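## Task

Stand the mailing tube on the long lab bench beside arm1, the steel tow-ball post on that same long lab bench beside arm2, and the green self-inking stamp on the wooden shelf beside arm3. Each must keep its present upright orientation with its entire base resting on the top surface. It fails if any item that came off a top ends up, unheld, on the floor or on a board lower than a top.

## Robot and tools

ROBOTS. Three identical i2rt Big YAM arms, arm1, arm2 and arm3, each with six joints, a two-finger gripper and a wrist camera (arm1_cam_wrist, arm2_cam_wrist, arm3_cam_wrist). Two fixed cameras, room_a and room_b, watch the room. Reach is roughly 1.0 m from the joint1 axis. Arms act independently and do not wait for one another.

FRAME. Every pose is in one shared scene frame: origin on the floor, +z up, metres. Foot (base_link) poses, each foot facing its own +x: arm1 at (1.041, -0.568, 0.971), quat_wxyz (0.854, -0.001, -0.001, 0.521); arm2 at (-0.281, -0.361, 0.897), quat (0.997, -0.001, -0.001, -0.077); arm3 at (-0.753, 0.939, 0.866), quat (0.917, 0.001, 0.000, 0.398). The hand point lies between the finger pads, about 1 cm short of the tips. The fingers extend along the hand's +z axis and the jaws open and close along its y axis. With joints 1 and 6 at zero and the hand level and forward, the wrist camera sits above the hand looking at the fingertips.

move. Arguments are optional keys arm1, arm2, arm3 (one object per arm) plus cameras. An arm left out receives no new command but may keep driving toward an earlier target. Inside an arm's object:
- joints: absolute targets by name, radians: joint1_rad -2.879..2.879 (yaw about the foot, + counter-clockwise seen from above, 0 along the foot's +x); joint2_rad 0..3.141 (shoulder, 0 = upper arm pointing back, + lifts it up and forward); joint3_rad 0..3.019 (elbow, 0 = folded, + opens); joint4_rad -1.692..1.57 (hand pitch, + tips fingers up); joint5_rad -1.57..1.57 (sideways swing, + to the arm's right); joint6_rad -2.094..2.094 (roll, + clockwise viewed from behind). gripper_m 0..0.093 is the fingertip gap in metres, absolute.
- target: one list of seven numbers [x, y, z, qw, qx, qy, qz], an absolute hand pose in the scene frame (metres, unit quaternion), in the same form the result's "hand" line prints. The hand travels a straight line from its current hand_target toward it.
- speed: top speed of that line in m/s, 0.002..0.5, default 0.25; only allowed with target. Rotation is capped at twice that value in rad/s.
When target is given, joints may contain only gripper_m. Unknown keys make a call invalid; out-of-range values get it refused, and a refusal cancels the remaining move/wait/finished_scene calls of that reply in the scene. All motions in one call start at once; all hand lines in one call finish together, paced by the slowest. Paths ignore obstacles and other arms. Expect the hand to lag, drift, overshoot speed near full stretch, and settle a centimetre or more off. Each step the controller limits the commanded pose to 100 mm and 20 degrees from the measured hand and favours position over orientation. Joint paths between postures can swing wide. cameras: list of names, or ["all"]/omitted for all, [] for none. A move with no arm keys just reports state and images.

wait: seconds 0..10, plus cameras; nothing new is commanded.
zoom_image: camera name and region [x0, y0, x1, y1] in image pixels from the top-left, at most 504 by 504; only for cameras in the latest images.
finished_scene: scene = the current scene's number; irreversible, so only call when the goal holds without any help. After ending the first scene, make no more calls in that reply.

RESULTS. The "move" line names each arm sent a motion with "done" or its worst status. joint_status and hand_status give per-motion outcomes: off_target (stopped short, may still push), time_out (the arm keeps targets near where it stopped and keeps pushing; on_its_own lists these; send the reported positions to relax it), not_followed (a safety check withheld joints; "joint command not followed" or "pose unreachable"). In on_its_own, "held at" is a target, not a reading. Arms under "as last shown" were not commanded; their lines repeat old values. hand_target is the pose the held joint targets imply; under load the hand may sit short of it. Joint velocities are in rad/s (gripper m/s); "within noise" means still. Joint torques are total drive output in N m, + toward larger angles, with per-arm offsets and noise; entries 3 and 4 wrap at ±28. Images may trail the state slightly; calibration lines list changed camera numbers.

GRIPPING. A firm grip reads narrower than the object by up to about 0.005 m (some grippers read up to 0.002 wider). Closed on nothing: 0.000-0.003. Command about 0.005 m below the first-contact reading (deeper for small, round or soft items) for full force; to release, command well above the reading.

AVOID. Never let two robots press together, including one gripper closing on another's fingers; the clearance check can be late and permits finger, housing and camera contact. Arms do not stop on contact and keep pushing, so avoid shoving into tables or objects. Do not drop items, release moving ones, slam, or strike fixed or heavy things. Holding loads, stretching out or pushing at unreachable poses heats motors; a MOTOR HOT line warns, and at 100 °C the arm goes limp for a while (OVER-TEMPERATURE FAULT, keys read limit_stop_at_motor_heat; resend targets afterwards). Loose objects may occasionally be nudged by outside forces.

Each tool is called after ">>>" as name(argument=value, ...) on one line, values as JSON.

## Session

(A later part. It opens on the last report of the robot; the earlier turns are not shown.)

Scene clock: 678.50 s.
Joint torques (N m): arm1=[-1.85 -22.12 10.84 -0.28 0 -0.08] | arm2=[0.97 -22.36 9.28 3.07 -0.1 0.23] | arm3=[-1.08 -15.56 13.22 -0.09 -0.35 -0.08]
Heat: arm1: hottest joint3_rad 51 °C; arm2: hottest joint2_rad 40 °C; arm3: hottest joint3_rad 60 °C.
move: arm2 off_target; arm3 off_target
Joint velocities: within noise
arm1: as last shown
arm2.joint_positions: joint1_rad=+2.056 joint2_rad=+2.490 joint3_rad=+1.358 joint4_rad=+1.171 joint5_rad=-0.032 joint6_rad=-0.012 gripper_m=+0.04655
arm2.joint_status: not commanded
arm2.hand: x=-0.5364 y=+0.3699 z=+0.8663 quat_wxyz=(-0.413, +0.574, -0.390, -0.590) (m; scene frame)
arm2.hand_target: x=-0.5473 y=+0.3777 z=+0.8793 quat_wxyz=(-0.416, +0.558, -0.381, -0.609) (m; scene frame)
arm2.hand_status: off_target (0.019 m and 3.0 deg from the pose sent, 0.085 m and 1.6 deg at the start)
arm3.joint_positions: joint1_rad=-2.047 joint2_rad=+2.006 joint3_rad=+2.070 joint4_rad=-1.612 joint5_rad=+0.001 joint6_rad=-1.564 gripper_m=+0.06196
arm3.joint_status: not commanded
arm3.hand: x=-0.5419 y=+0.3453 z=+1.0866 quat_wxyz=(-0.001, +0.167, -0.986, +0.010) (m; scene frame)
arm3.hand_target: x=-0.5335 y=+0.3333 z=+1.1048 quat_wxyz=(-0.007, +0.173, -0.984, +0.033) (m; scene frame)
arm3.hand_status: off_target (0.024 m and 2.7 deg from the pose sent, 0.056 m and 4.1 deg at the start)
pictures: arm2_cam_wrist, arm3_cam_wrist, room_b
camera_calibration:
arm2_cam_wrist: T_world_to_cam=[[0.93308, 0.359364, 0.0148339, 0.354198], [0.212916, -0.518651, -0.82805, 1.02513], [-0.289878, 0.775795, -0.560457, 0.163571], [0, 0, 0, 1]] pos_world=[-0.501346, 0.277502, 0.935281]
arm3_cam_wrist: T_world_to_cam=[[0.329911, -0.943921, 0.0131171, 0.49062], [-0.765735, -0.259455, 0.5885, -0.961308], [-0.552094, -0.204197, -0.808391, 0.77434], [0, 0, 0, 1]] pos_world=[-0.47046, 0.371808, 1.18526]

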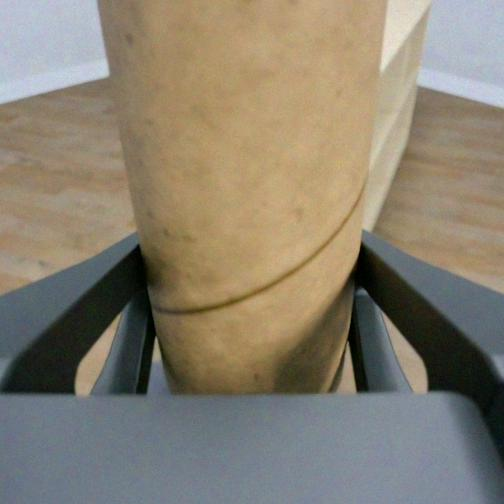

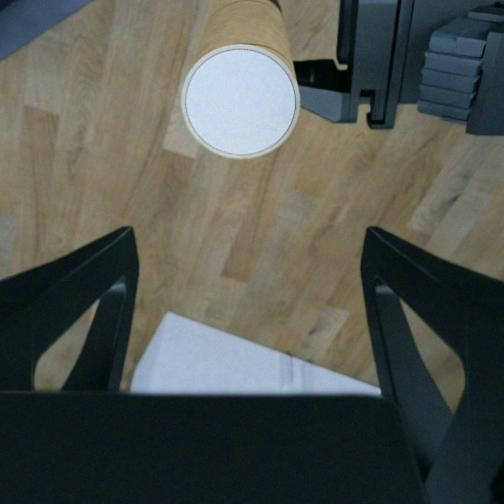

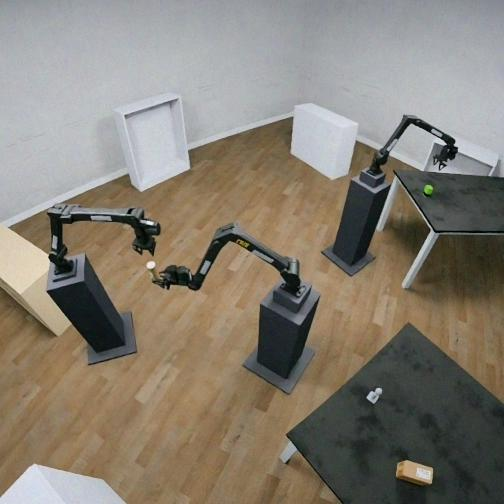

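>>> move(arm2={"joints":{"joint1_rad":0.0}}, arm1={"joints":{"joint1_rad":1.89,"joint6_rad":1.57}}, arm3={"joints":{"joint2_rad":0.512,"joint3_rad":1.439,"joint4_rad":-1.328,"joint6_rad":0}}, cameras=["arm2_cam_wrist","arm1_cam_wrist","room_a","room_b"])

Scene clock: 703.57 s.
Joint torques (N m): arm1=[-1.96 -22.36 7.5 -0.28 0.17 0.16] | arm2=[0.26 -22.18 5.9 3.03 -0.17 0.23] | arm3=[-0.79 5.42 6.41 2.61 -0.27 0.08]
Heat: arm1: hottest joint3_rad 51 °C; arm2: hottest joint2_rad 41 °C; arm3: hottest joint3_rad 57 °C.
move: arm1 done; arm2 done; arm3 done
Joint velocities: within noise
arm1.joint_positions: joint1_rad=+1.896 joint2_rad=+1.925 joint3_rad=+1.664 joint4_rad=-1.325 joint5_rad=+0.000 joint6_rad=+1.557 gripper_m=+0.09298
arm1.joint_status: all done
arm1.hand: x=+0.4650 y=-0.4807 z=+1.0849 quat_wxyz=(-0.005, +0.658, -0.753, +0.007) (m; scene frame)
arm1.hand_target: x=+0.4662 y=-0.4769 z=+1.0976 quat_wxyz=(-0.002, +0.650, -0.760, +0.001) (m; scene frame)
arm1.hand_status: not commanded
arm2.joint_positions: joint1_rad=-0.006 joint2_rad=+2.490 joint3_rad=+1.402 joint4_rad=+1.171 joint5_rad=-0.031 joint6_rad=-0.010 gripper_m=+0.04655
arm2.joint_status: all done
arm2.hand: x=+0.4987 y=-0.4822 z=+0.8865 quat_wxyz=(-0.734, -0.039, -0.676, +0.053) (m; scene frame)
arm2.hand_target: x=+0.4962 y=-0.4770 z=+0.8812 quat_wxyz=(-0.737, -0.041, -0.674, +0.045) (m; scene frame)
arm2.hand_status: not commanded
arm3.joint_positions: joint1_rad=-2.047 joint2_rad=+0.509 joint3_rad=+1.442 joint4_rad=-1.340 joint5_rad=+0.001 joint6_rad=-0.008 gripper_m=+0.06199
arm3.joint_status: all done
arm3.hand: x=-0.6925 y=+0.7688 z=+1.4488 quat_wxyz=(-0.446, -0.479, -0.685, +0.319) (m; scene frame)
arm3.hand_target: x=-0.6899 y=+0.7663 z=+1.4498 quat_wxyz=(-0.452, -0.478, -0.684, +0.316) (m; scene frame)
arm3.hand_status: not commanded
pictures: arm1_cam_wrist, arm2_cam_wrist, room_a, room_b
camera_calibration:
arm1_cam_wrist: T_world_to_cam=[[0.991213, -0.129131, 0.0286668, -0.554974], [-0.121381, -0.801841, 0.585079, -0.961745], [-0.0525654, -0.583418, -0.810469, 0.746372], [0, 0, 0, 1]] pos_world=[0.472594, -0.407383, 1.18352]
arm2_cam_wrist: T_world_to_cam=[[-0.124861, -0.992054, 0.0154393, -0.430335], [-0.519444, 0.0521038, -0.852915, 1.0419], [0.845333, -0.114516, -0.521822, 0.106252], [0, 0, 0, 1]] pos_world=[0.397657, -0.469035, 0.950739]

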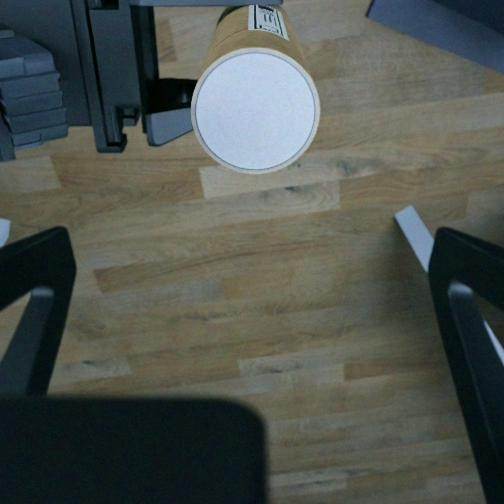

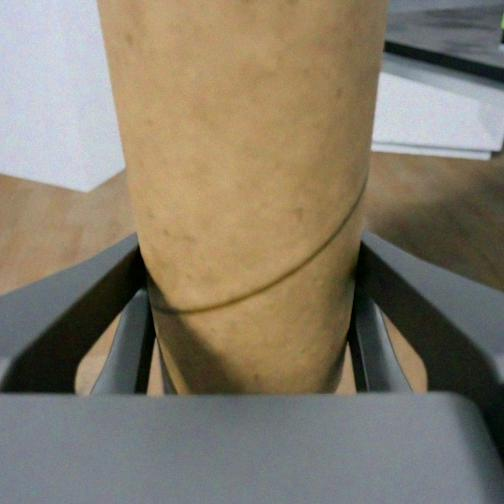

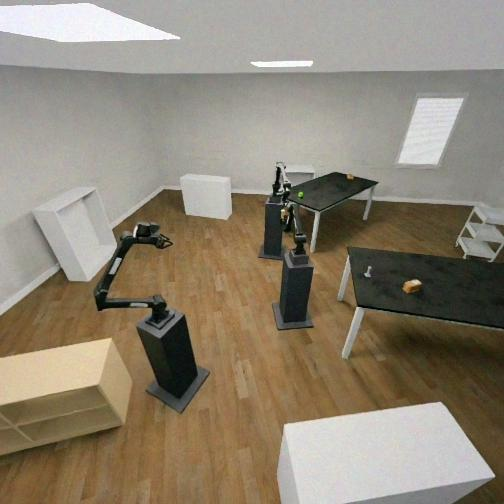

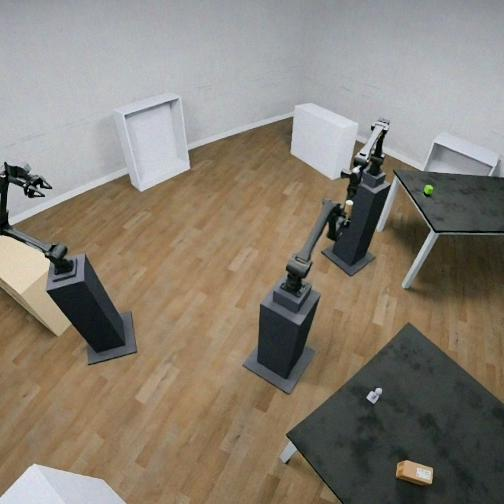

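>>> move(arm1={"target":[0.4710,-0.477,1.02,-0.002,0.650,-0.760,0.001],"speed":0.06,"joints":{"gripper_m":0.068}}, cameras=["arm1_cam_wrist","arm2_cam_wrist"])

Scene clock: 735.80 s.
Joint torques (N m): arm1=[-1.96 -19.66 6.64 0.55 0.18 0.15] | arm2=[0.26 -23.12 6 2.99 -0.09 0.22] | arm3=[-1.03 5.36 6.41 2.56 -0.26 0.1]
Heat: arm1: hottest joint3_rad 47 °C; arm2: hottest joint2_rad 42 °C; arm3: hottest joint3_rad 53 °C.
move: arm1 done
Joint velocities: within noise
arm1.joint_positions: joint1_rad=+1.896 joint2_rad=+1.950 joint3_rad=+1.542 joint4_rad=-1.163 joint5_rad=+0.001 joint6_rad=+1.557 gripper_m=+0.06811
arm1.joint_status: all done
arm1.hand: x=+0.4718 y=-0.4817 z=+1.0267 quat_wxyz=(-0.001, +0.658, -0.753, +0.002) (m; scene frame)
arm1.hand_target: x=+0.4712 y=-0.4771 z=+1.0199 quat_wxyz=(-0.002, +0.650, -0.760, +0.001) (m; scene frame)
arm1.hand_status: done (0.008 m and 1.2 deg from the pose sent, 0.065 m and 1.4 deg at the start)
arm2, arm3: as last shown
pictures: arm1_cam_wrist, arm2_cam_wrist
camera_calibration:
arm1_cam_wrist: T_world_to_cam=[[0.991512, -0.1292, 0.014521, -0.545829], [-0.113259, -0.80349, 0.584446, -0.931582], [-0.0638431, -0.58113, -0.811303, 0.70631], [0, 0, 0, 1]] pos_world=[0.480779, -0.40858, 1.12542]
arm2_cam_wrist: T_world_to_cam=[[-0.124861, -0.992054, 0.0154393, -0.430335], [-0.519444, 0.0521038, -0.852915, 1.0419], [0.845333, -0.114516, -0.521822, 0.106252], [0, 0, 0, 1]] pos_world=[0.397657, -0.469035, 0.950739]

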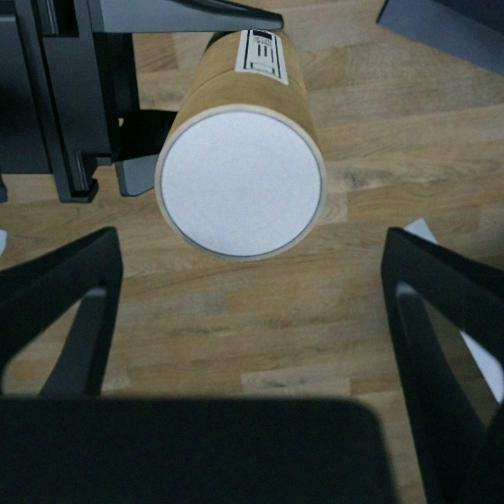

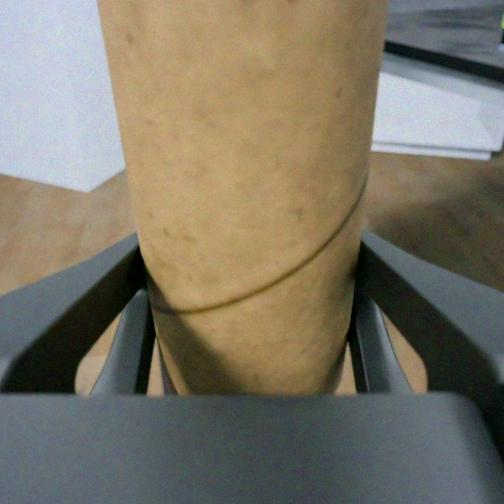

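>>> move(arm1={"target":[0.4700,-0.475,0.974,-0.002,0.650,-0.760,0.001],"speed":0.05}, cameras=["arm1_cam_wrist","arm2_cam_wrist"])

Scene clock: 748.23 s.
Joint torques (N m): arm1=[-2.14 -19.78 6.23 0.61 0.18 0.12] | arm2=[0.62 -22.71 5.89 3.08 -0.17 0.26] | arm3=[-0.79 5.48 6.46 2.65 -0.28 0.09]
Heat: arm1: hottest joint3_rad 46 °C; arm2: hottest joint2_rad 42 °C; arm3: hottest joint3_rad 51 °C.
move: arm1 done
Joint velocities: within noise
arm1.joint_positions: joint1_rad=+1.895 joint2_rad=+2.006 joint3_rad=+1.502 joint4_rad=-1.065 joint5_rad=+0.001 joint6_rad=+1.557 gripper_m=+0.06811
arm1.joint_status: not commanded
arm1.hand: x=+0.4694 y=-0.4807 z=+0.9823 quat_wxyz=(+0.000, +0.657, -0.754, +0.000) (m; scene frame)
arm1.hand_target: x=+0.4701 y=-0.4752 z=+0.9741 quat_wxyz=(-0.002, +0.650, -0.760, +0.001) (m; scene frame)
arm1.hand_status: done (0.010 m and 1.1 deg from the pose sent, 0.053 m and 1.2 deg at the start)
arm2, arm3: as last shown
pictures: arm1_cam_wrist, arm2_cam_wrist
camera_calibration:
arm1_cam_wrist: T_world_to_cam=[[0.991352, -0.130723, 0.0115119, -0.540369], [-0.112753, -0.80361, 0.584378, -0.905354], [-0.0671407, -0.580622, -0.8114, 0.672574], [0, 0, 0, 1]] pos_world=[0.478771, -0.407679, 1.08102]
arm2_cam_wrist: T_world_to_cam=[[-0.124861, -0.992054, 0.0154393, -0.430335], [-0.519444, 0.0521038, -0.852915, 1.0419], [0.845333, -0.114516, -0.521822, 0.106252], [0, 0, 0, 1]] pos_world=[0.397657, -0.469035, 0.950739]

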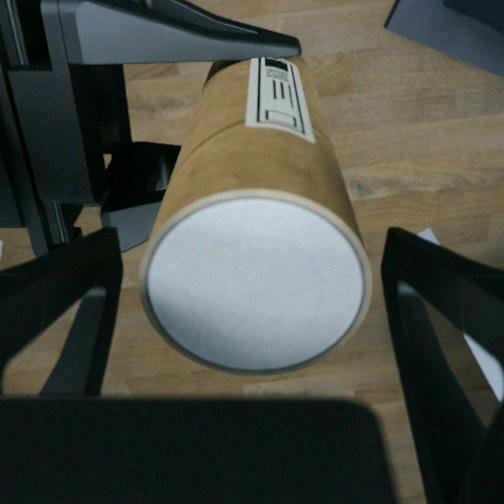

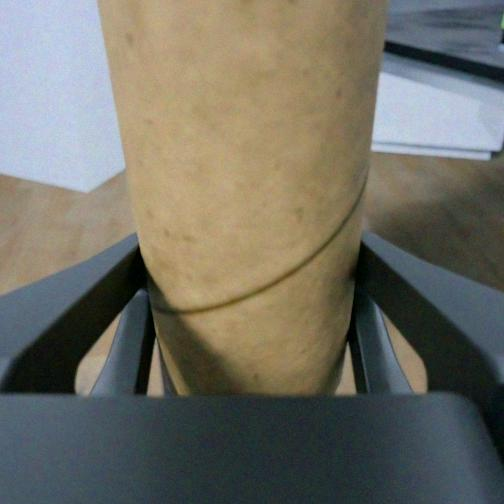

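>>> move(arm1={"target":[0.4710,-0.472,0.961,-0.002,0.650,-0.760,0.001],"speed":0.04}, cameras=["arm1_cam_wrist","room_b"])

>>> zoom_image(camera="room_b", region=[280, 140, 420, 280])

Scene clock: 757.83 s.
Joint torques (N m): arm1=[-2.2 -19.84 6.11 0.65 0.18 0.06] | arm2=[0.03 -22.18 5.89 2.91 -0.11 0.26] | arm3=[-0.85 5.3 6.41 2.66 -0.27 0.1]
Heat: arm1: hottest joint3_rad 45 °C; arm2: hottest joint2_rad 42 °C; arm3: hottest joint3_rad 50 °C.
move: arm1 done
Joint velocities: within noise
arm1.joint_positions: joint1_rad=+1.890 joint2_rad=+2.022 joint3_rad=+1.490 joint4_rad=-1.037 joint5_rad=+0.001 joint6_rad=+1.557 gripper_m=+0.06811
arm1.joint_status: not commanded
arm1.hand: x=+0.4702 y=-0.4775 z=+0.9691 quat_wxyz=(+0.000, +0.655, -0.756, +0.000) (m; scene frame)
arm1.hand_target: x=+0.4711 y=-0.4720 z=+0.9611 quat_wxyz=(-0.002, +0.650, -0.760, +0.001) (m; scene frame)
arm1.hand_status: done (0.010 m and 0.8 deg from the pose sent, 0.023 m and 1.1 deg at the start)
arm2, arm3: as last shown
arm3.hand: x=-0.6925 y=+0.7688 z=+1.4488 quat_wxyz=(-0.447, -0.479, -0.685, +0.319) (m; scene frame)
pictures: arm1_cam_wrist, room_b
camera_calibration:
arm1_cam_wrist: T_world_to_cam=[[0.990589, -0.136387, 0.0115, -0.542984], [-0.11734, -0.802981, 0.584339, -0.892424], [-0.0704619, -0.580189, -0.811428, 0.665609], [0, 0, 0, 1]] pos_world=[0.480057, -0.404477, 1.06782]

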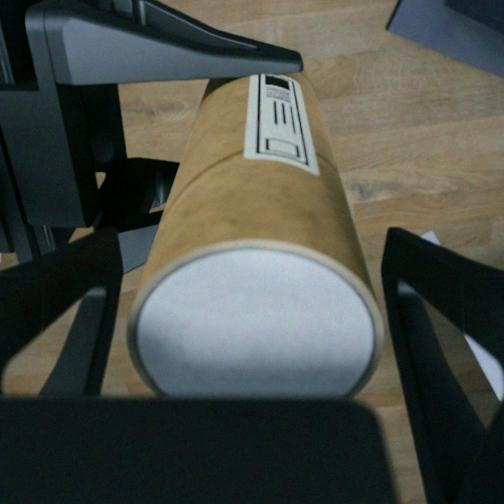

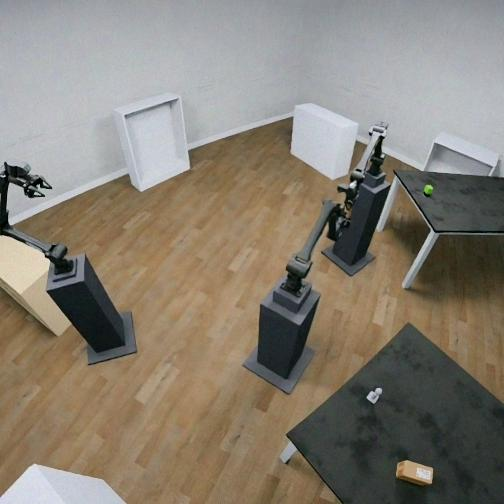

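Scaled by 3.600 from the camera's 504x504 image, which has a finer 720x720 frame.

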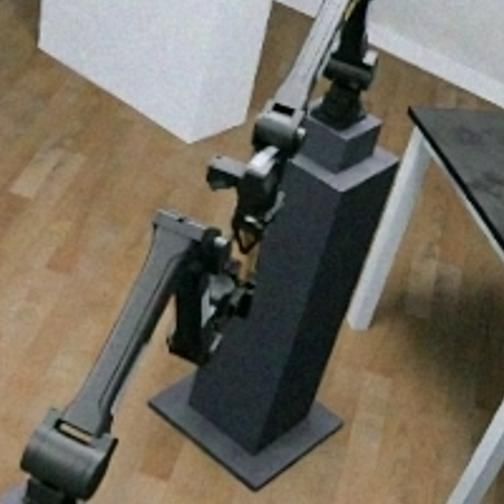

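>>> move(arm1={"joints":{"gripper_m":0.047}}, cameras=[])

>>> move(arm1={"joints":{"gripper_m":0.0415}}, cameras=["arm1_cam_wrist","arm2_cam_wrist"])

Scene clock: 765.63 s.
Joint torques (N m): arm1=[-2.14 -19.9 6.12 0.53 0.18 0.07] | arm2=[0.44 -22.48 6.15 2.81 -0.19 0.18] | arm3=[-1.03 5.36 6.45 2.59 -0.26 0.09]
Heat: arm1: hottest joint3_rad 45 °C; arm2: hottest joint2_rad 42 °C; arm3: hottest joint3_rad 50 °C.
move: arm1 done
Joint velocities: within noise
arm1.joint_positions: joint1_rad=+1.890 joint2_rad=+2.022 joint3_rad=+1.490 joint4_rad=-1.036 joint5_rad=+0.001 joint6_rad=+1.557 gripper_m=+0.04716
arm1.joint_status: all done
arm1.hand: x=+0.4701 y=-0.4775 z=+0.9691 quat_wxyz=(+0.000, +0.655, -0.756, +0.000) (m; scene frame)
arm1.hand_target: x=+0.4711 y=-0.4720 z=+0.9611 quat_wxyz=(-0.002, +0.650, -0.760, +0.001) (m; scene frame)
arm1.hand_status: not commanded
arm2.joint_positions: joint1_rad=-0.006 joint2_rad=+2.490 joint3_rad=+1.398 joint4_rad=+1.172 joint5_rad=-0.031 joint6_rad=-0.010 gripper_m=+0.04655
arm2.joint_status: not commanded
arm2.hand: x=+0.4976 y=-0.4820 z=+0.8854 quat_wxyz=(-0.734, -0.039, -0.676, +0.053) (m; scene frame)
arm2.hand_target: x=+0.4962 y=-0.4770 z=+0.8813 quat_wxyz=(-0.737, -0.041, -0.674, +0.045) (m; scene frame)
arm2.hand_status: not commanded
arm3: as last shown
pictures: none
No camera images: "cameras" was empty.

Scene clock: 766.03 s.
Joint torques (N m): arm1=[-2.14 -19.84 6.12 0.55 0.18 0.06] | arm2=[0.21 -22.24 6.08 3.03 -0.13 0.2] | arm3=[-0.97 5.48 6.45 2.61 -0.25 0.1]
Heat: arm1: hottest joint3_rad 45 °C; arm2: hottest joint2_rad 42 °C; arm3: hottest joint3_rad 50 °C.
move: arm1 off_target
Joint velocities: within noise
arm1.joint_positions: joint1_rad=+1.890 joint2_rad=+2.022 joint3_rad=+1.490 joint4_rad=-1.036 joint5_rad=+0.001 joint6_rad=+1.557 gripper_m=+0.04529
arm1.joint_status: gripper_m off_target (ended at +0.04531, target +0.04150)
arm1.hand: x=+0.4701 y=-0.4775 z=+0.9691 quat_wxyz=(+0.000, +0.655, -0.756, +0.000) (m; scene frame)
arm1.hand_target: x=+0.4711 y=-0.4720 z=+0.9611 quat_wxyz=(-0.002, +0.650, -0.760, +0.001) (m; scene frame)
arm1.hand_status: not commanded
arm2, arm3: as last shown
pictures: arm1_cam_wrist, arm2_cam_wrist
camera_calibration:
arm1_cam_wrist: T_world_to_cam=[[0.990591, -0.136399, 0.0111431, -0.542509], [-0.117141, -0.802989, 0.584369, -0.892566], [-0.0707595, -0.580176, -0.811412, 0.665733], [0, 0, 0, 1]] pos_world=[0.479956, -0.404477, 1.06782]
arm2_cam_wrist: T_world_to_cam=[[-0.12482, -0.992061, 0.015318, -0.430151], [-0.521034, 0.0524018, -0.851926, 1.04042], [0.84436, -0.114319, -0.523438, 0.108666], [0, 0, 0, 1]] pos_world=[0.396651, -0.468834, 0.949832]

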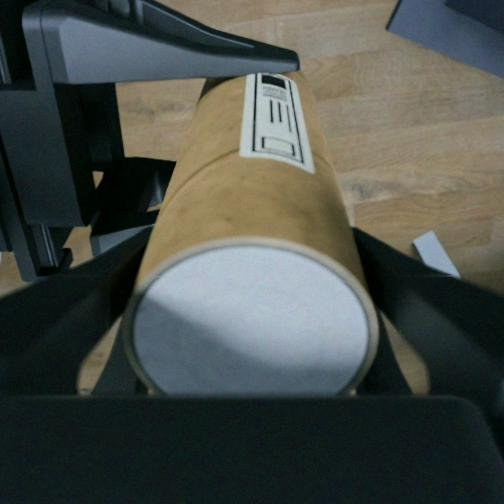

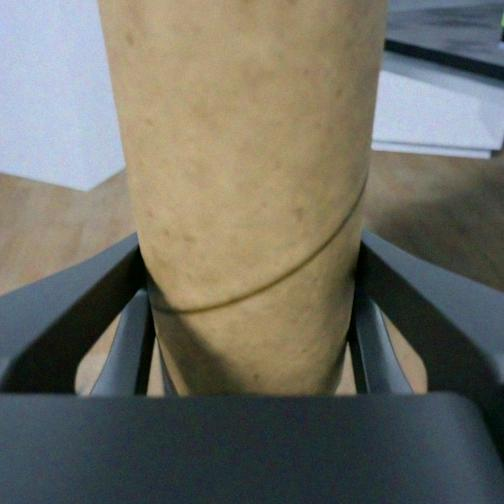

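>>> move(arm2={"joints":{"gripper_m":0.08}}, cameras=["arm1_cam_wrist","arm2_cam_wrist"])

>>> move(arm2={"target":[0.318,-0.449,0.875,0.737,0.041,0.674,-0.045],"speed":0.1}, cameras=["arm1_cam_wrist","arm2_cam_wrist"])

Scene clock: 774.13 s.
Joint torques (N m): arm1=[-2.14 -19.9 6.12 0.55 0.17 0.06] | arm2=[0.73 -22.65 6.22 2.91 -0.16 0.19] | arm3=[-0.97 5.6 6.41 2.62 -0.25 0.09]
Heat: arm1: hottest joint3_rad 44 °C; arm2: hottest joint2_rad 43 °C; arm3: hottest joint3_rad 49 °C.
move: arm2 done
Joint velocities: within noise
arm1, arm3: as last shown
arm1.joint_positions: joint1_rad=+1.890 joint2_rad=+2.022 joint3_rad=+1.490 joint4_rad=-1.036 joint5_rad=+0.001 joint6_rad=+1.557 gripper_m=+0.04526
arm1.hand: x=+0.4701 y=-0.4774 z=+0.9691 quat_wxyz=(+0.000, +0.655, -0.756, +0.000) (m; scene frame)
arm2.joint_positions: joint1_rad=-0.006 joint2_rad=+2.490 joint3_rad=+1.398 joint4_rad=+1.172 joint5_rad=-0.031 joint6_rad=-0.010 gripper_m=+0.07985
arm2.joint_status: all done
arm2.hand: x=+0.4976 y=-0.4820 z=+0.8854 quat_wxyz=(-0.734, -0.039, -0.676, +0.053) (m; scene frame)
arm2.hand_target: x=+0.4962 y=-0.4770 z=+0.8813 quat_wxyz=(-0.737, -0.041, -0.674, +0.045) (m; scene frame)
arm2.hand_status: not commanded
pictures: arm1_cam_wrist, arm2_cam_wrist
camera_calibration:
arm1_cam_wrist: T_world_to_cam=[[0.990593, -0.136394, 0.0110859, -0.542447], [-0.117128, -0.803202, 0.584079, -0.892348], [-0.0707603, -0.579882, -0.811621, 0.666075], [0, 0, 0, 1]] pos_world=[0.479956, -0.404476, 1.06782]
arm2_cam_wrist: T_world_to_cam=[[-0.12482, -0.992061, 0.015318, -0.430151], [-0.521034, 0.0524018, -0.851926, 1.04042], [0.84436, -0.114319, -0.523438, 0.108666], [0, 0, 0, 1]] pos_world=[0.396651, -0.468834, 0.949832]

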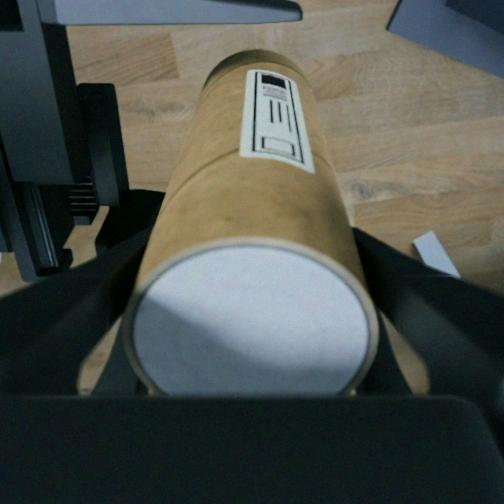

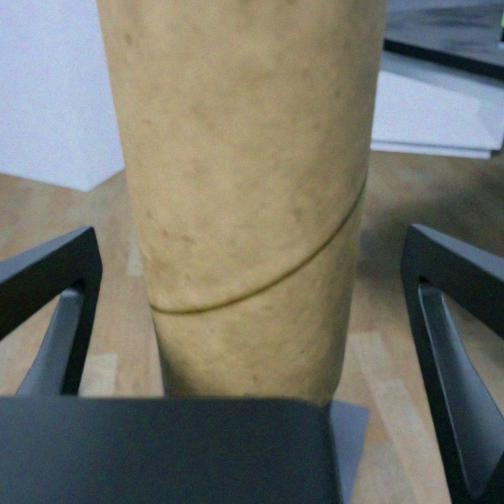

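Scene clock: 776.63 s.
Joint torques (N m): arm1=[-2.14 -19.84 6.12 0.55 0.17 0.07] | arm2=[0.38 -20.13 1.69 2.99 -0.18 0.16] | arm3=[-0.85 5.3 6.48 2.65 -0.27 0.09]
Heat: arm1: hottest joint3_rad 44 °C; arm2: hottest joint2_rad 43 °C; arm3: hottest joint3_rad 49 °C.
move: arm2 off_target
Joint velocities: within noise
arm1, arm3: as last shown
arm2.joint_positions: joint1_rad=-0.006 joint2_rad=+2.401 joint3_rad=+0.848 joint4_rad=+1.557 joint5_rad=-0.031 joint6_rad=-0.010 gripper_m=+0.07995
arm2.joint_status: not commanded
arm2.hand: x=+0.3146 y=-0.4524 z=+0.8529 quat_wxyz=(-0.707, -0.042, -0.704, +0.050) (m; scene frame)
arm2.hand_target: x=+0.3184 y=-0.4491 z=+0.8748 quat_wxyz=(-0.724, -0.042, -0.688, +0.044) (m; scene frame)
arm2.hand_status: off_target (0.023 m and 4.9 deg from the pose sent, 0.183 m and 1.0 deg at the start; a joint's target at an end of its range on 26 of 75 steps)
pictures: arm1_cam_wrist, arm2_cam_wrist
camera_calibration:
arm1_cam_wrist: T_world_to_cam=[[0.990593, -0.136394, 0.0110859, -0.542447], [-0.117128, -0.803202, 0.584079, -0.892348], [-0.0707603, -0.579882, -0.811621, 0.666075], [0, 0, 0, 1]] pos_world=[0.479956, -0.404476, 1.06782]
arm2_cam_wrist: T_world_to_cam=[[-0.123853, -0.99222, 0.0126686, -0.421276], [-0.583992, 0.0625627, -0.809345, 0.903992], [0.802255, -0.107638, -0.587197, 0.320156], [0, 0, 0, 1]] pos_world=[0.218901, -0.440094, 0.924973]

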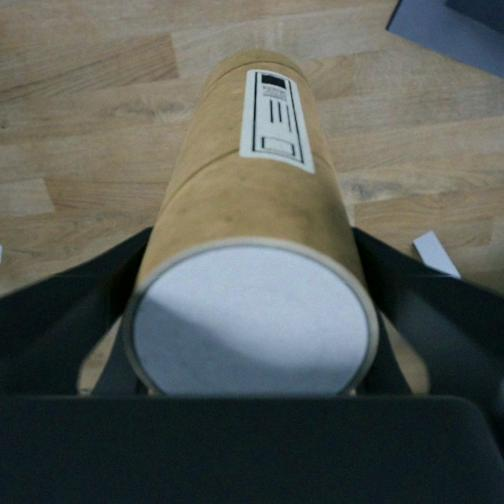

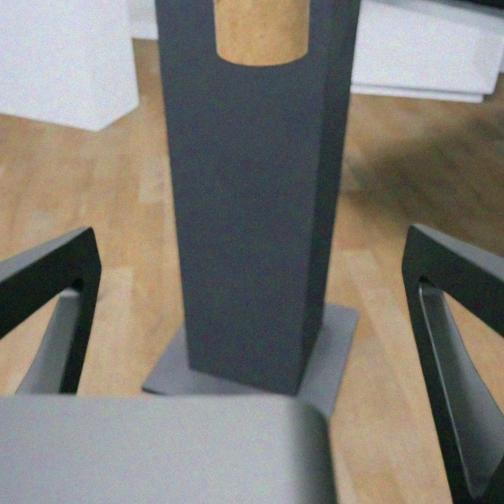

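>>> move(arm1={"target":[0.471,-0.475,1.13,-0.002,0.650,-0.760,0.001],"speed":0.1}, cameras=["arm1_cam_wrist"])

>>> move(arm1={"joints":{"joint1_rad":-2.485,"joint6_rad":0}}, arm2={"joints":{"joint2_rad":0.54,"joint3_rad":1.47,"joint4_rad":-1.352,"joint5_rad":0}}, cameras=["arm1_cam_wrist","room_a","room_b"])

Scene clock: 820.57 s.
Joint torques (N m): arm1=[-1.67 -21.42 11.06 -0.31 0.16 0.12] | arm2=[0.32 -20.37 1.66 2.99 -0.16 0.21] | arm3=[-1.03 5.3 6.43 2.62 -0.27 0.09]
Heat: arm1: hottest joint3_rad 43 °C; arm2: hottest joint2_rad 42 °C; arm3: hottest joint3_rad 47 °C.
move: arm1 off_target
Joint velocities: within noise
arm1.joint_positions: joint1_rad=+1.890 joint2_rad=+1.886 joint3_rad=+1.650 joint4_rad=-1.395 joint5_rad=+0.001 joint6_rad=+1.557 gripper_m=+0.04526
arm1.joint_status: not commanded
arm1.hand: x=+0.4872 y=-0.4799 z=+1.1021 quat_wxyz=(-0.020, +0.655, -0.755, +0.024) (m; scene frame)
arm1.hand_target: x=+0.4725 y=-0.4751 z=+1.1303 quat_wxyz=(-0.002, +0.650, -0.760, +0.001) (m; scene frame)
arm1.hand_status: off_target (0.033 m and 3.4 deg from the pose sent, 0.161 m and 0.8 deg at the start)
arm2: as last shown
arm2.hand: x=+0.3145 y=-0.4524 z=+0.8528 quat_wxyz=(-0.707, -0.042, -0.704, +0.050) (m; scene frame)
arm2.hand_target: x=+0.3183 y=-0.4491 z=+0.8748 quat_wxyz=(-0.723, -0.042, -0.688, +0.044) (m; scene frame)
arm3.joint_positions: joint1_rad=-2.047 joint2_rad=+0.509 joint3_rad=+1.442 joint4_rad=-1.340 joint5_rad=+0.001 joint6_rad=-0.008 gripper_m=+0.06199
arm3.joint_status: not commanded
arm3.hand: x=-0.6925 y=+0.7688 z=+1.4488 quat_wxyz=(-0.447, -0.479, -0.685, +0.319) (m; scene frame)
arm3.hand_target: x=-0.6899 y=+0.7663 z=+1.4498 quat_wxyz=(-0.452, -0.478, -0.684, +0.316) (m; scene frame)
arm3.hand_status: not commanded
pictures: arm1_cam_wrist
camera_calibration:
arm1_cam_wrist: T_world_to_cam=[[0.988012, -0.135899, 0.0732445, -0.628262], [-0.152962, -0.797593, 0.583479, -0.949317], [-0.0208747, -0.587687, -0.808819, 0.742678], [0, 0, 0, 1]] pos_world=[0.491023, -0.406087, 1.20061]

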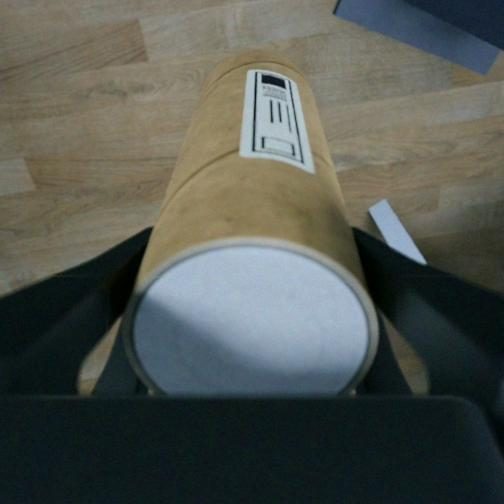

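Scene clock: 823.67 s.
Joint torques (N m): arm1=[-0.79 -22.36 8.06 -0.2 -0.03 -0.13] | arm2=[0.15 2.61 7.95 1.66 0.08 0.2] | arm3=[-0.91 5.36 6.48 2.62 -0.25 0.1]
Heat: arm1: hottest joint3_rad 43 °C; arm2: hottest joint2_rad 42 °C; arm3: hottest joint3_rad 47 °C.
move: arm1 done; arm2 done
Joint velocities: within noise
arm1.joint_positions: joint1_rad=-2.491 joint2_rad=+1.893 joint3_rad=+1.696 joint4_rad=-1.395 joint5_rad=+0.004 joint6_rad=+0.013 gripper_m=+0.04526
arm1.joint_status: all done
arm1.hand: x=+1.1399 y=-1.1342 z=+1.1168 quat_wxyz=(+0.009, -0.647, -0.762, -0.006) (m; scene frame)
arm1.hand_target: x=+1.1439 y=-1.1336 z=+1.1325 quat_wxyz=(+0.000, -0.640, -0.769, +0.000) (m; scene frame)
arm1.hand_status: not commanded
arm2.joint_positions: joint1_rad=-0.006 joint2_rad=+0.551 joint3_rad=+1.468 joint4_rad=-1.347 joint5_rad=-0.003 joint6_rad=-0.010 gripper_m=+0.07995
arm2.joint_status: all done
arm2.hand: x=-0.0911 y=-0.3909 z=+1.4841 quat_wxyz=(-0.539, -0.062, -0.839, +0.045) (m; scene frame)
arm2.hand_target: x=-0.0969 y=-0.3896 z=+1.4858 quat_wxyz=(-0.542, -0.066, -0.836, +0.042) (m; scene frame)
arm2.hand_status: not commanded
arm3: as last shown
pictures: arm1_cam_wrist, room_a, room_b
camera_calibration:
arm1_cam_wrist: T_world_to_cam=[[-0.985698, -0.167988, 0.0133729, 0.917172], [-0.126419, 0.789585, 0.600478, 0.371094], [-0.111432, 0.5902, -0.799529, 1.81253], [0, 0, 0, 1]] pos_world=[1.15294, -1.20869, 1.21407]

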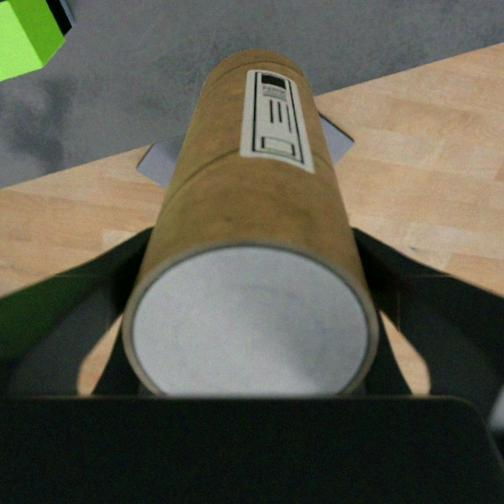

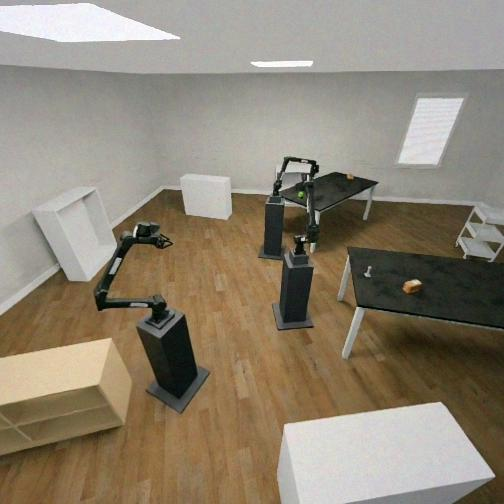

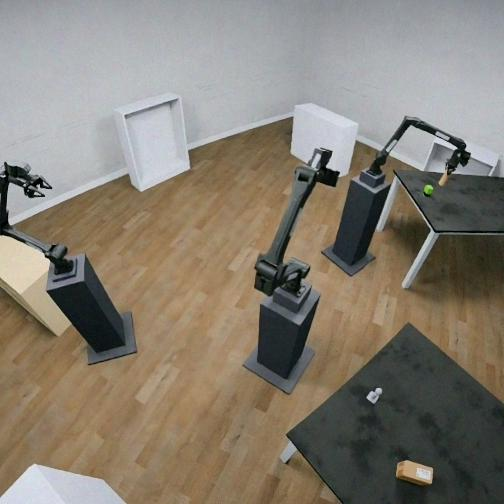

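>>> move(arm1={"target":[1.147,-1.165,0.95,0,0.640,0.769,0],"speed":0.1}, cameras=["arm1_cam_wrist","room_a","room_b"])

>>> zoom_image(camera="room_b", region=[380, 120, 500, 240])

Scene clock: 837.40 s.
Joint torques (N m): arm1=[-1.2 -21.54 6.38 0.64 -0.04 -0.12] | arm2=[0.09 2.43 7.97 1.81 0.05 0.22] | arm3=[-0.85 5.48 6.38 2.58 -0.25 0.08]
Heat: arm1: hottest joint3_rad 43 °C; arm2: hottest joint2_rad 41 °C; arm3: hottest joint3_rad 47 °C.
move: arm1 done
Joint velocities: within noise
arm1.joint_positions: joint1_rad=-2.491 joint2_rad=+2.111 joint3_rad=+1.591 joint4_rad=-1.058 joint5_rad=+0.004 joint6_rad=+0.008 gripper_m=+0.04526
arm1.joint_status: not commanded
arm1.hand: x=+1.1454 y=-1.1630 z=+0.9545 quat_wxyz=(+0.003, -0.645, -0.764, -0.001) (m; scene frame)
arm1.hand_target: x=+1.1470 y=-1.1649 z=+0.9500 quat_wxyz=(+0.000, -0.640, -0.769, +0.000) (m; scene frame)
arm1.hand_status: done (0.005 m and 0.9 deg from the pose sent, 0.170 m and 1.6 deg at the start)
arm2, arm3: as last shown
arm2.hand_target: x=-0.0968 y=-0.3896 z=+1.4858 quat_wxyz=(-0.542, -0.066, -0.836, +0.042) (m; scene frame)
pictures: arm1_cam_wrist, room_a, room_b
camera_calibration:
arm1_cam_wrist: T_world_to_cam=[[-0.984903, -0.172627, 0.0128578, 0.914138], [-0.132121, 0.797636, 0.58849, 0.51937], [-0.111845, 0.577907, -0.808402, 1.69498], [0, 0, 0, 1]] pos_world=[1.15853, -1.23601, 1.05283]

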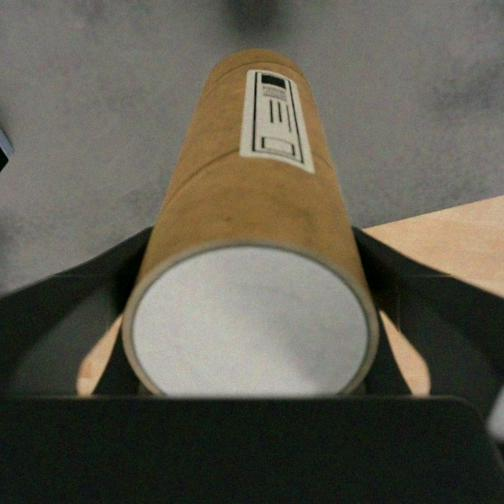

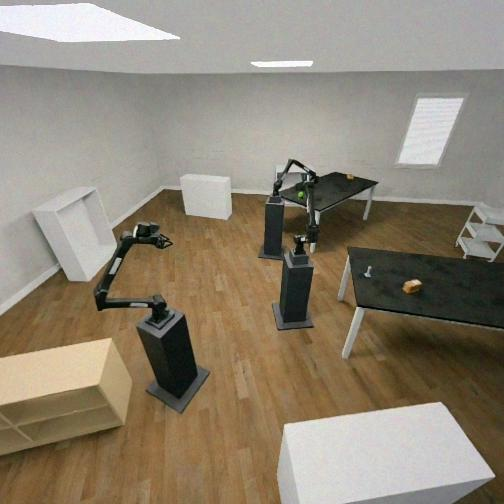

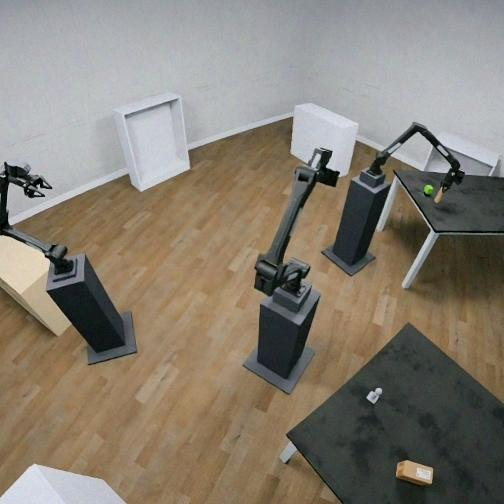

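Scaled by 4.200 from the camera's 504x504 image, which has a finer 720x720 frame.

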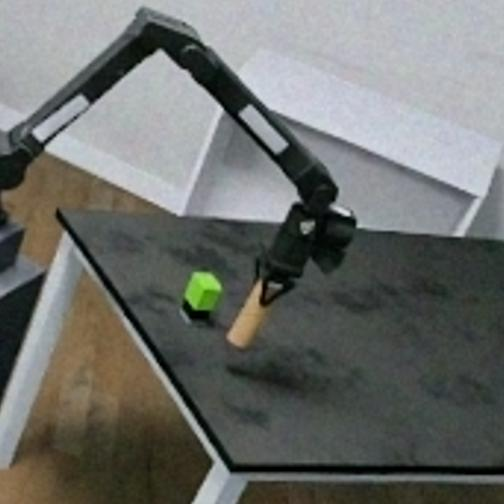

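>>> move(arm1={"target":[1.147,-1.163,0.912,0,0.640,0.769,0],"speed":0.05}, cameras=["arm1_cam_wrist","room_b"])

>>> zoom_image(camera="room_b", region=[420, 160, 470, 210])

>>> zoom_image(camera="arm1_cam_wrist", region=[150, 0, 350, 200])

Scene clock: 846.70 s.
Joint torques (N m): arm1=[-1.2 -21.3 5.98 0.69 -0.04 -0.12] | arm2=[0.79 3.08 8.02 1.73 0.07 0.18] | arm3=[-0.91 5.3 6.42 2.63 -0.27 0.08]
Heat: arm1: hottest joint3_rad 43 °C; arm2: hottest joint2_rad 40 °C; arm3: hottest joint3_rad 47 °C.
move: arm1 done
Joint velocities: within noise
arm1.joint_positions: joint1_rad=-2.491 joint2_rad=+2.156 joint3_rad=+1.565 joint4_rad=-0.980 joint5_rad=+0.004 joint6_rad=+0.008 gripper_m=+0.04526
arm1.joint_status: not commanded
arm1.hand: x=+1.1455 y=-1.1631 z=+0.9193 quat_wxyz=(+0.000, -0.645, -0.764, +0.001) (m; scene frame)
arm1.hand_target: x=+1.1470 y=-1.1629 z=+0.9120 quat_wxyz=(+0.000, -0.640, -0.769, +0.000) (m; scene frame)
arm1.hand_status: done (0.007 m and 0.8 deg from the pose sent, 0.043 m and 0.9 deg at the start)
arm2, arm3: as last shown
pictures: arm1_cam_wrist, room_b
camera_calibration:
arm1_cam_wrist: T_world_to_cam=[[-0.984862, -0.172866, 0.0128207, 0.914364], [-0.133013, 0.801087, 0.583581, 0.549702], [-0.111152, 0.573041, -0.811954, 1.66343], [0, 0, 0, 1]] pos_world=[1.15853, -1.23551, 1.01811]

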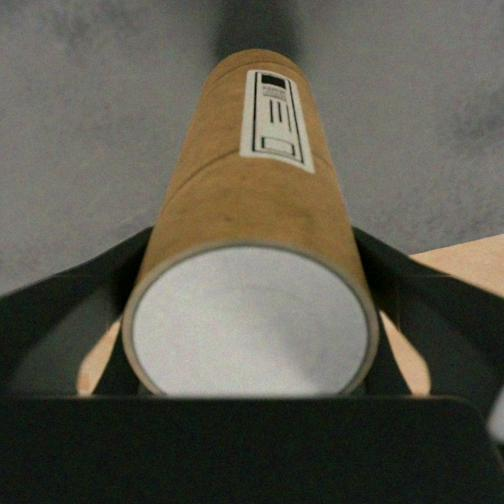

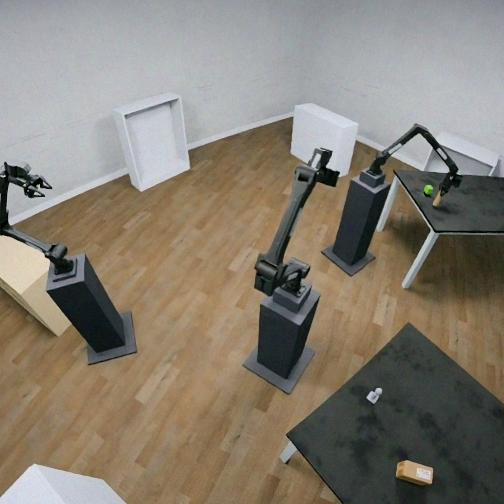

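Scaled by 10.080 from the camera's 504x504 image, which has a finer 720x720 frame.

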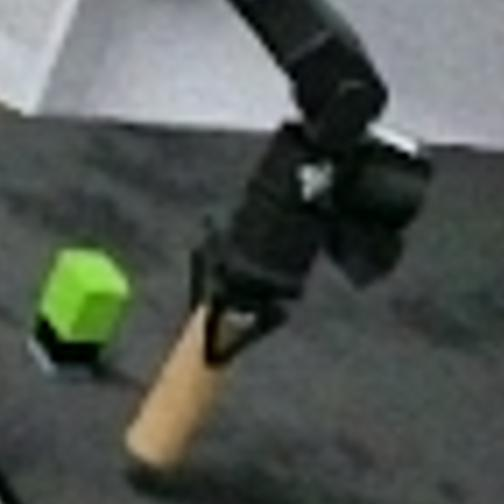

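Scaled by 2.520 from the camera's 504x504 image, which has a finer 720x720 frame.

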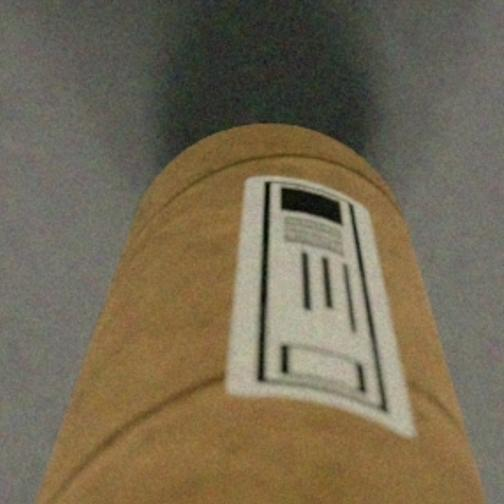

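>>> move(arm1={"target":[1.147,-1.162,0.904,0,0.640,0.769,0],"speed":0.03}, cameras=[])

>>> move(arm1={"target":[1.147,-1.162,0.897,0,0.640,0.769,0],"speed":0.03}, cameras=["arm1_cam_wrist"])

>>> zoom_image(camera="arm1_cam_wrist", region=[150, 0, 350, 200])

Scene clock: 856.47 s.
Joint torques (N m): arm1=[-1.14 -21.19 5.89 0.83 -0.04 -0.12] | arm2=[0.26 2.96 8.13 1.65 0.07 0.27] | arm3=[-0.97 5.36 6.45 2.59 -0.26 0.09]
Heat: arm1: hottest joint3_rad 43 °C; arm2: hottest joint2_rad 40 °C; arm3: hottest joint3_rad 46 °C.
move: arm1 done
Joint velocities: within noise
arm1.joint_positions: joint1_rad=-2.491 joint2_rad=+2.165 joint3_rad=+1.558 joint4_rad=-0.964 joint5_rad=+0.004 joint6_rad=+0.008 gripper_m=+0.04526
arm1.joint_status: not commanded
arm1.hand: x=+1.1454 y=-1.1627 z=+0.9122 quat_wxyz=(+0.000, -0.645, -0.764, +0.001) (m; scene frame)
arm1.hand_target: x=+1.1470 y=-1.1618 z=+0.9040 quat_wxyz=(+0.000, -0.640, -0.769, +0.000) (m; scene frame)
arm1.hand_status: done (0.008 m and 0.8 deg from the pose sent, 0.015 m and 0.8 deg at the start)
arm2, arm3: as last shown
pictures: none
No camera images: "cameras" was empty.

Scene clock: 857.43 s.
Joint torques (N m): arm1=[-1.14 -21.25 5.67 0.7 -0.04 -0.12] | arm2=[0.85 2.32 7.92 1.78 0.08 0.24] | arm3=[-0.97 5.36 6.43 2.62 -0.27 0.1]
Heat: arm1: hottest joint3_rad 43 °C; arm2: hottest joint2_rad 40 °C; arm3: hottest joint3_rad 46 °C.
move: arm1 done
Joint velocities: within noise
arm1.joint_positions: joint1_rad=-2.491 joint2_rad=+2.175 joint3_rad=+1.558 joint4_rad=-0.950 joint5_rad=+0.004 joint6_rad=+0.008 gripper_m=+0.04526
arm1.joint_status: not commanded
arm1.hand: x=+1.1457 y=-1.1640 z=+0.9062 quat_wxyz=(-0.001, -0.645, -0.764, +0.002) (m; scene frame)
arm1.hand_target: x=+1.1470 y=-1.1618 z=+0.8970 quat_wxyz=(+0.000, -0.640, -0.769, +0.000) (m; scene frame)
arm1.hand_status: done (0.009 m and 0.9 deg from the pose sent, 0.015 m and 0.9 deg at the start)
arm2, arm3: as last shown
pictures: arm1_cam_wrist
camera_calibration:
arm1_cam_wrist: T_world_to_cam=[[-0.984863, -0.172861, 0.0128212, 0.914564], [-0.133511, 0.803681, 0.579889, 0.565011], [-0.110545, 0.569399, -0.814595, 1.65072], [0, 0, 0, 1]] pos_world=[1.15863, -1.23592, 1.0053]

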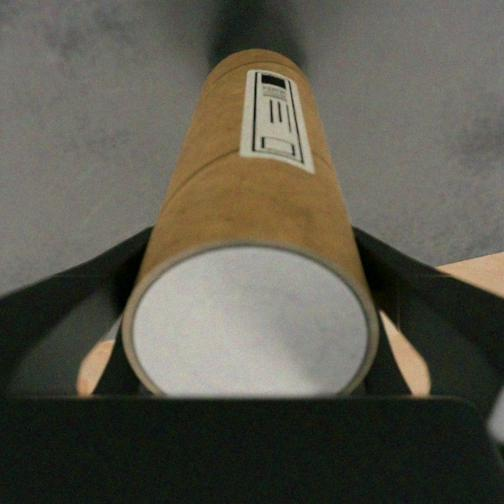

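Scaled by 2.520 from the camera's 504x504 image, which has a finer 720x720 frame.

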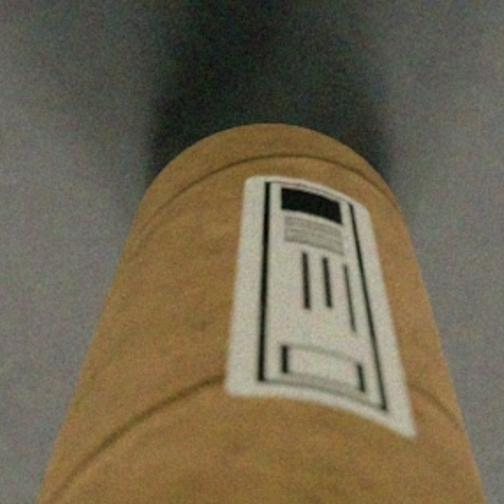

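>>> move(arm1={"target":[1.147,-1.161,0.889,0,0.640,0.769,0],"speed":0.03}, cameras=[])

>>> move(arm1={"target":[1.147,-1.161,0.883,0,0.640,0.769,0],"speed":0.03}, cameras=["arm1_cam_wrist","room_b"])

>>> zoom_image(camera="arm1_cam_wrist", region=[150, 0, 350, 200])

>>> zoom_image(camera="room_b", region=[420, 160, 470, 210])

Scene clock: 865.87 s.
Joint torques (N m): arm1=[-1.14 -21.36 5.76 0.69 -0.04 -0.12] | arm2=[-0.15 2.26 7.9 1.72 0.03 0.22] | arm3=[-0.91 5.48 6.46 2.62 -0.26 0.09]
Heat: arm1: hottest joint3_rad 43 °C; arm2: hottest joint2_rad 39 °C; arm3: hottest joint3_rad 46 °C.
move: arm1 done
Joint velocities: within noise
arm1.joint_positions: joint1_rad=-2.491 joint2_rad=+2.186 joint3_rad=+1.550 joint4_rad=-0.934 joint5_rad=+0.004 joint6_rad=+0.008 gripper_m=+0.04526
arm1.joint_status: not commanded
arm1.hand: x=+1.1453 y=-1.1619 z=+0.8971 quat_wxyz=(+0.000, -0.645, -0.764, +0.001) (m; scene frame)
arm1.hand_target: x=+1.1470 y=-1.1609 z=+0.8891 quat_wxyz=(+0.000, -0.640, -0.769, +0.000) (m; scene frame)
arm1.hand_status: done (0.008 m and 0.8 deg from the pose sent, 0.018 m and 0.9 deg at the start)
arm2, arm3: as last shown
pictures: none
No camera images: "cameras" was empty.

Scene clock: 866.83 s.
Joint torques (N m): arm1=[-1.2 -21.3 5.61 0.61 -0.04 -0.11] | arm2=[0.67 2.61 7.91 1.73 0.06 0.16] | arm3=[-0.79 5.42 6.41 2.63 -0.24 0.09]
Heat: arm1: hottest joint3_rad 43 °C; arm2: hottest joint2_rad 39 °C; arm3: hottest joint3_rad 46 °C.
move: arm1 done
Joint velocities: within noise
arm1.joint_positions: joint1_rad=-2.491 joint2_rad=+2.195 joint3_rad=+1.550 joint4_rad=-0.923 joint5_rad=+0.004 joint6_rad=+0.008 gripper_m=+0.04526
arm1.joint_status: not commanded
arm1.hand: x=+1.1455 y=-1.1628 z=+0.8920 quat_wxyz=(-0.001, -0.645, -0.764, +0.002) (m; scene frame)
arm1.hand_target: x=+1.1470 y=-1.1609 z=+0.8831 quat_wxyz=(+0.000, -0.640, -0.769, +0.000) (m; scene frame)
arm1.hand_status: done (0.009 m and 0.9 deg from the pose sent, 0.014 m and 0.9 deg at the start)
arm2, arm3: as last shown
pictures: arm1_cam_wrist, room_b
camera_calibration:
arm1_cam_wrist: T_world_to_cam=[[-0.984866, -0.172844, 0.0128339, 0.914752], [-0.13341, 0.80327, 0.580481, 0.57112], [-0.110642, 0.569984, -0.814172, 1.63893], [0, 0, 0, 1]] pos_world=[1.15843, -1.23482, 0.991104]

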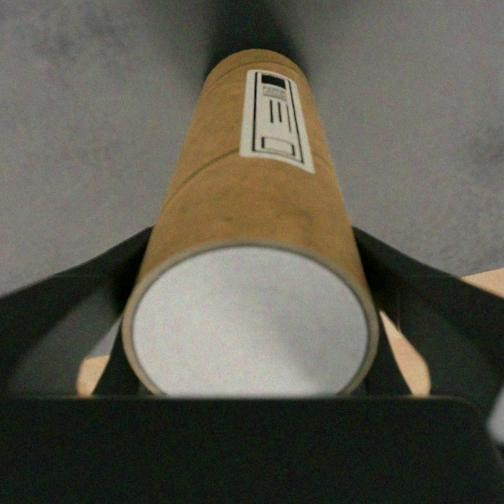

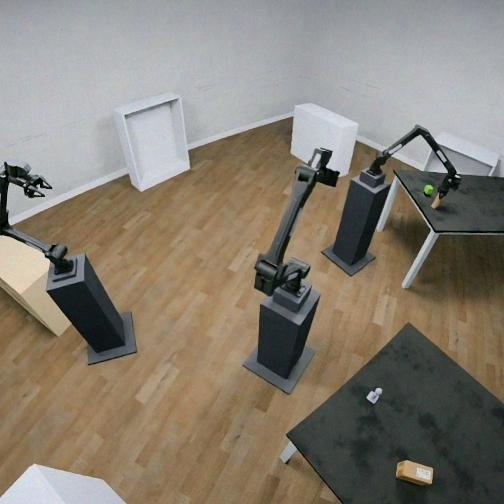

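Scaled by 2.520 from the camera's 504x504 image, which has a finer 720x720 frame.

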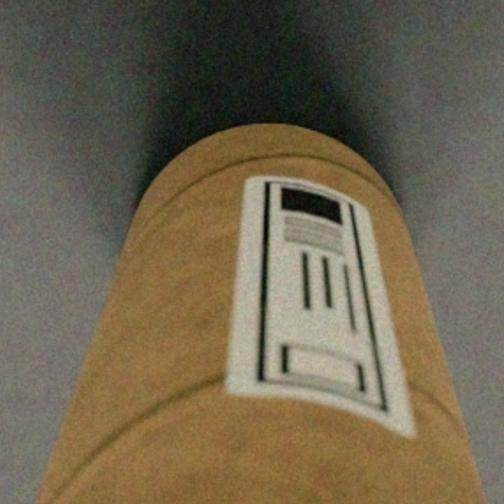

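Scaled by 10.080 from the camera's 504x504 image, which has a finer 720x720 frame.

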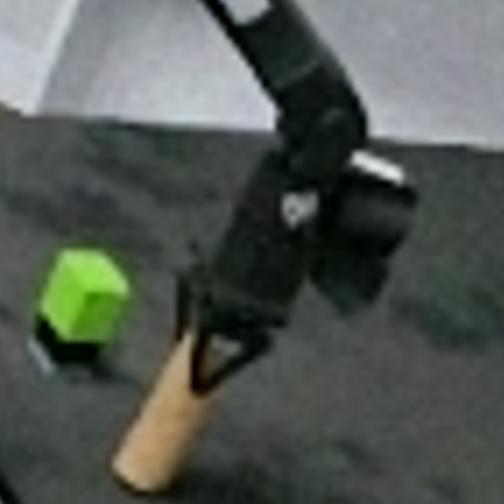

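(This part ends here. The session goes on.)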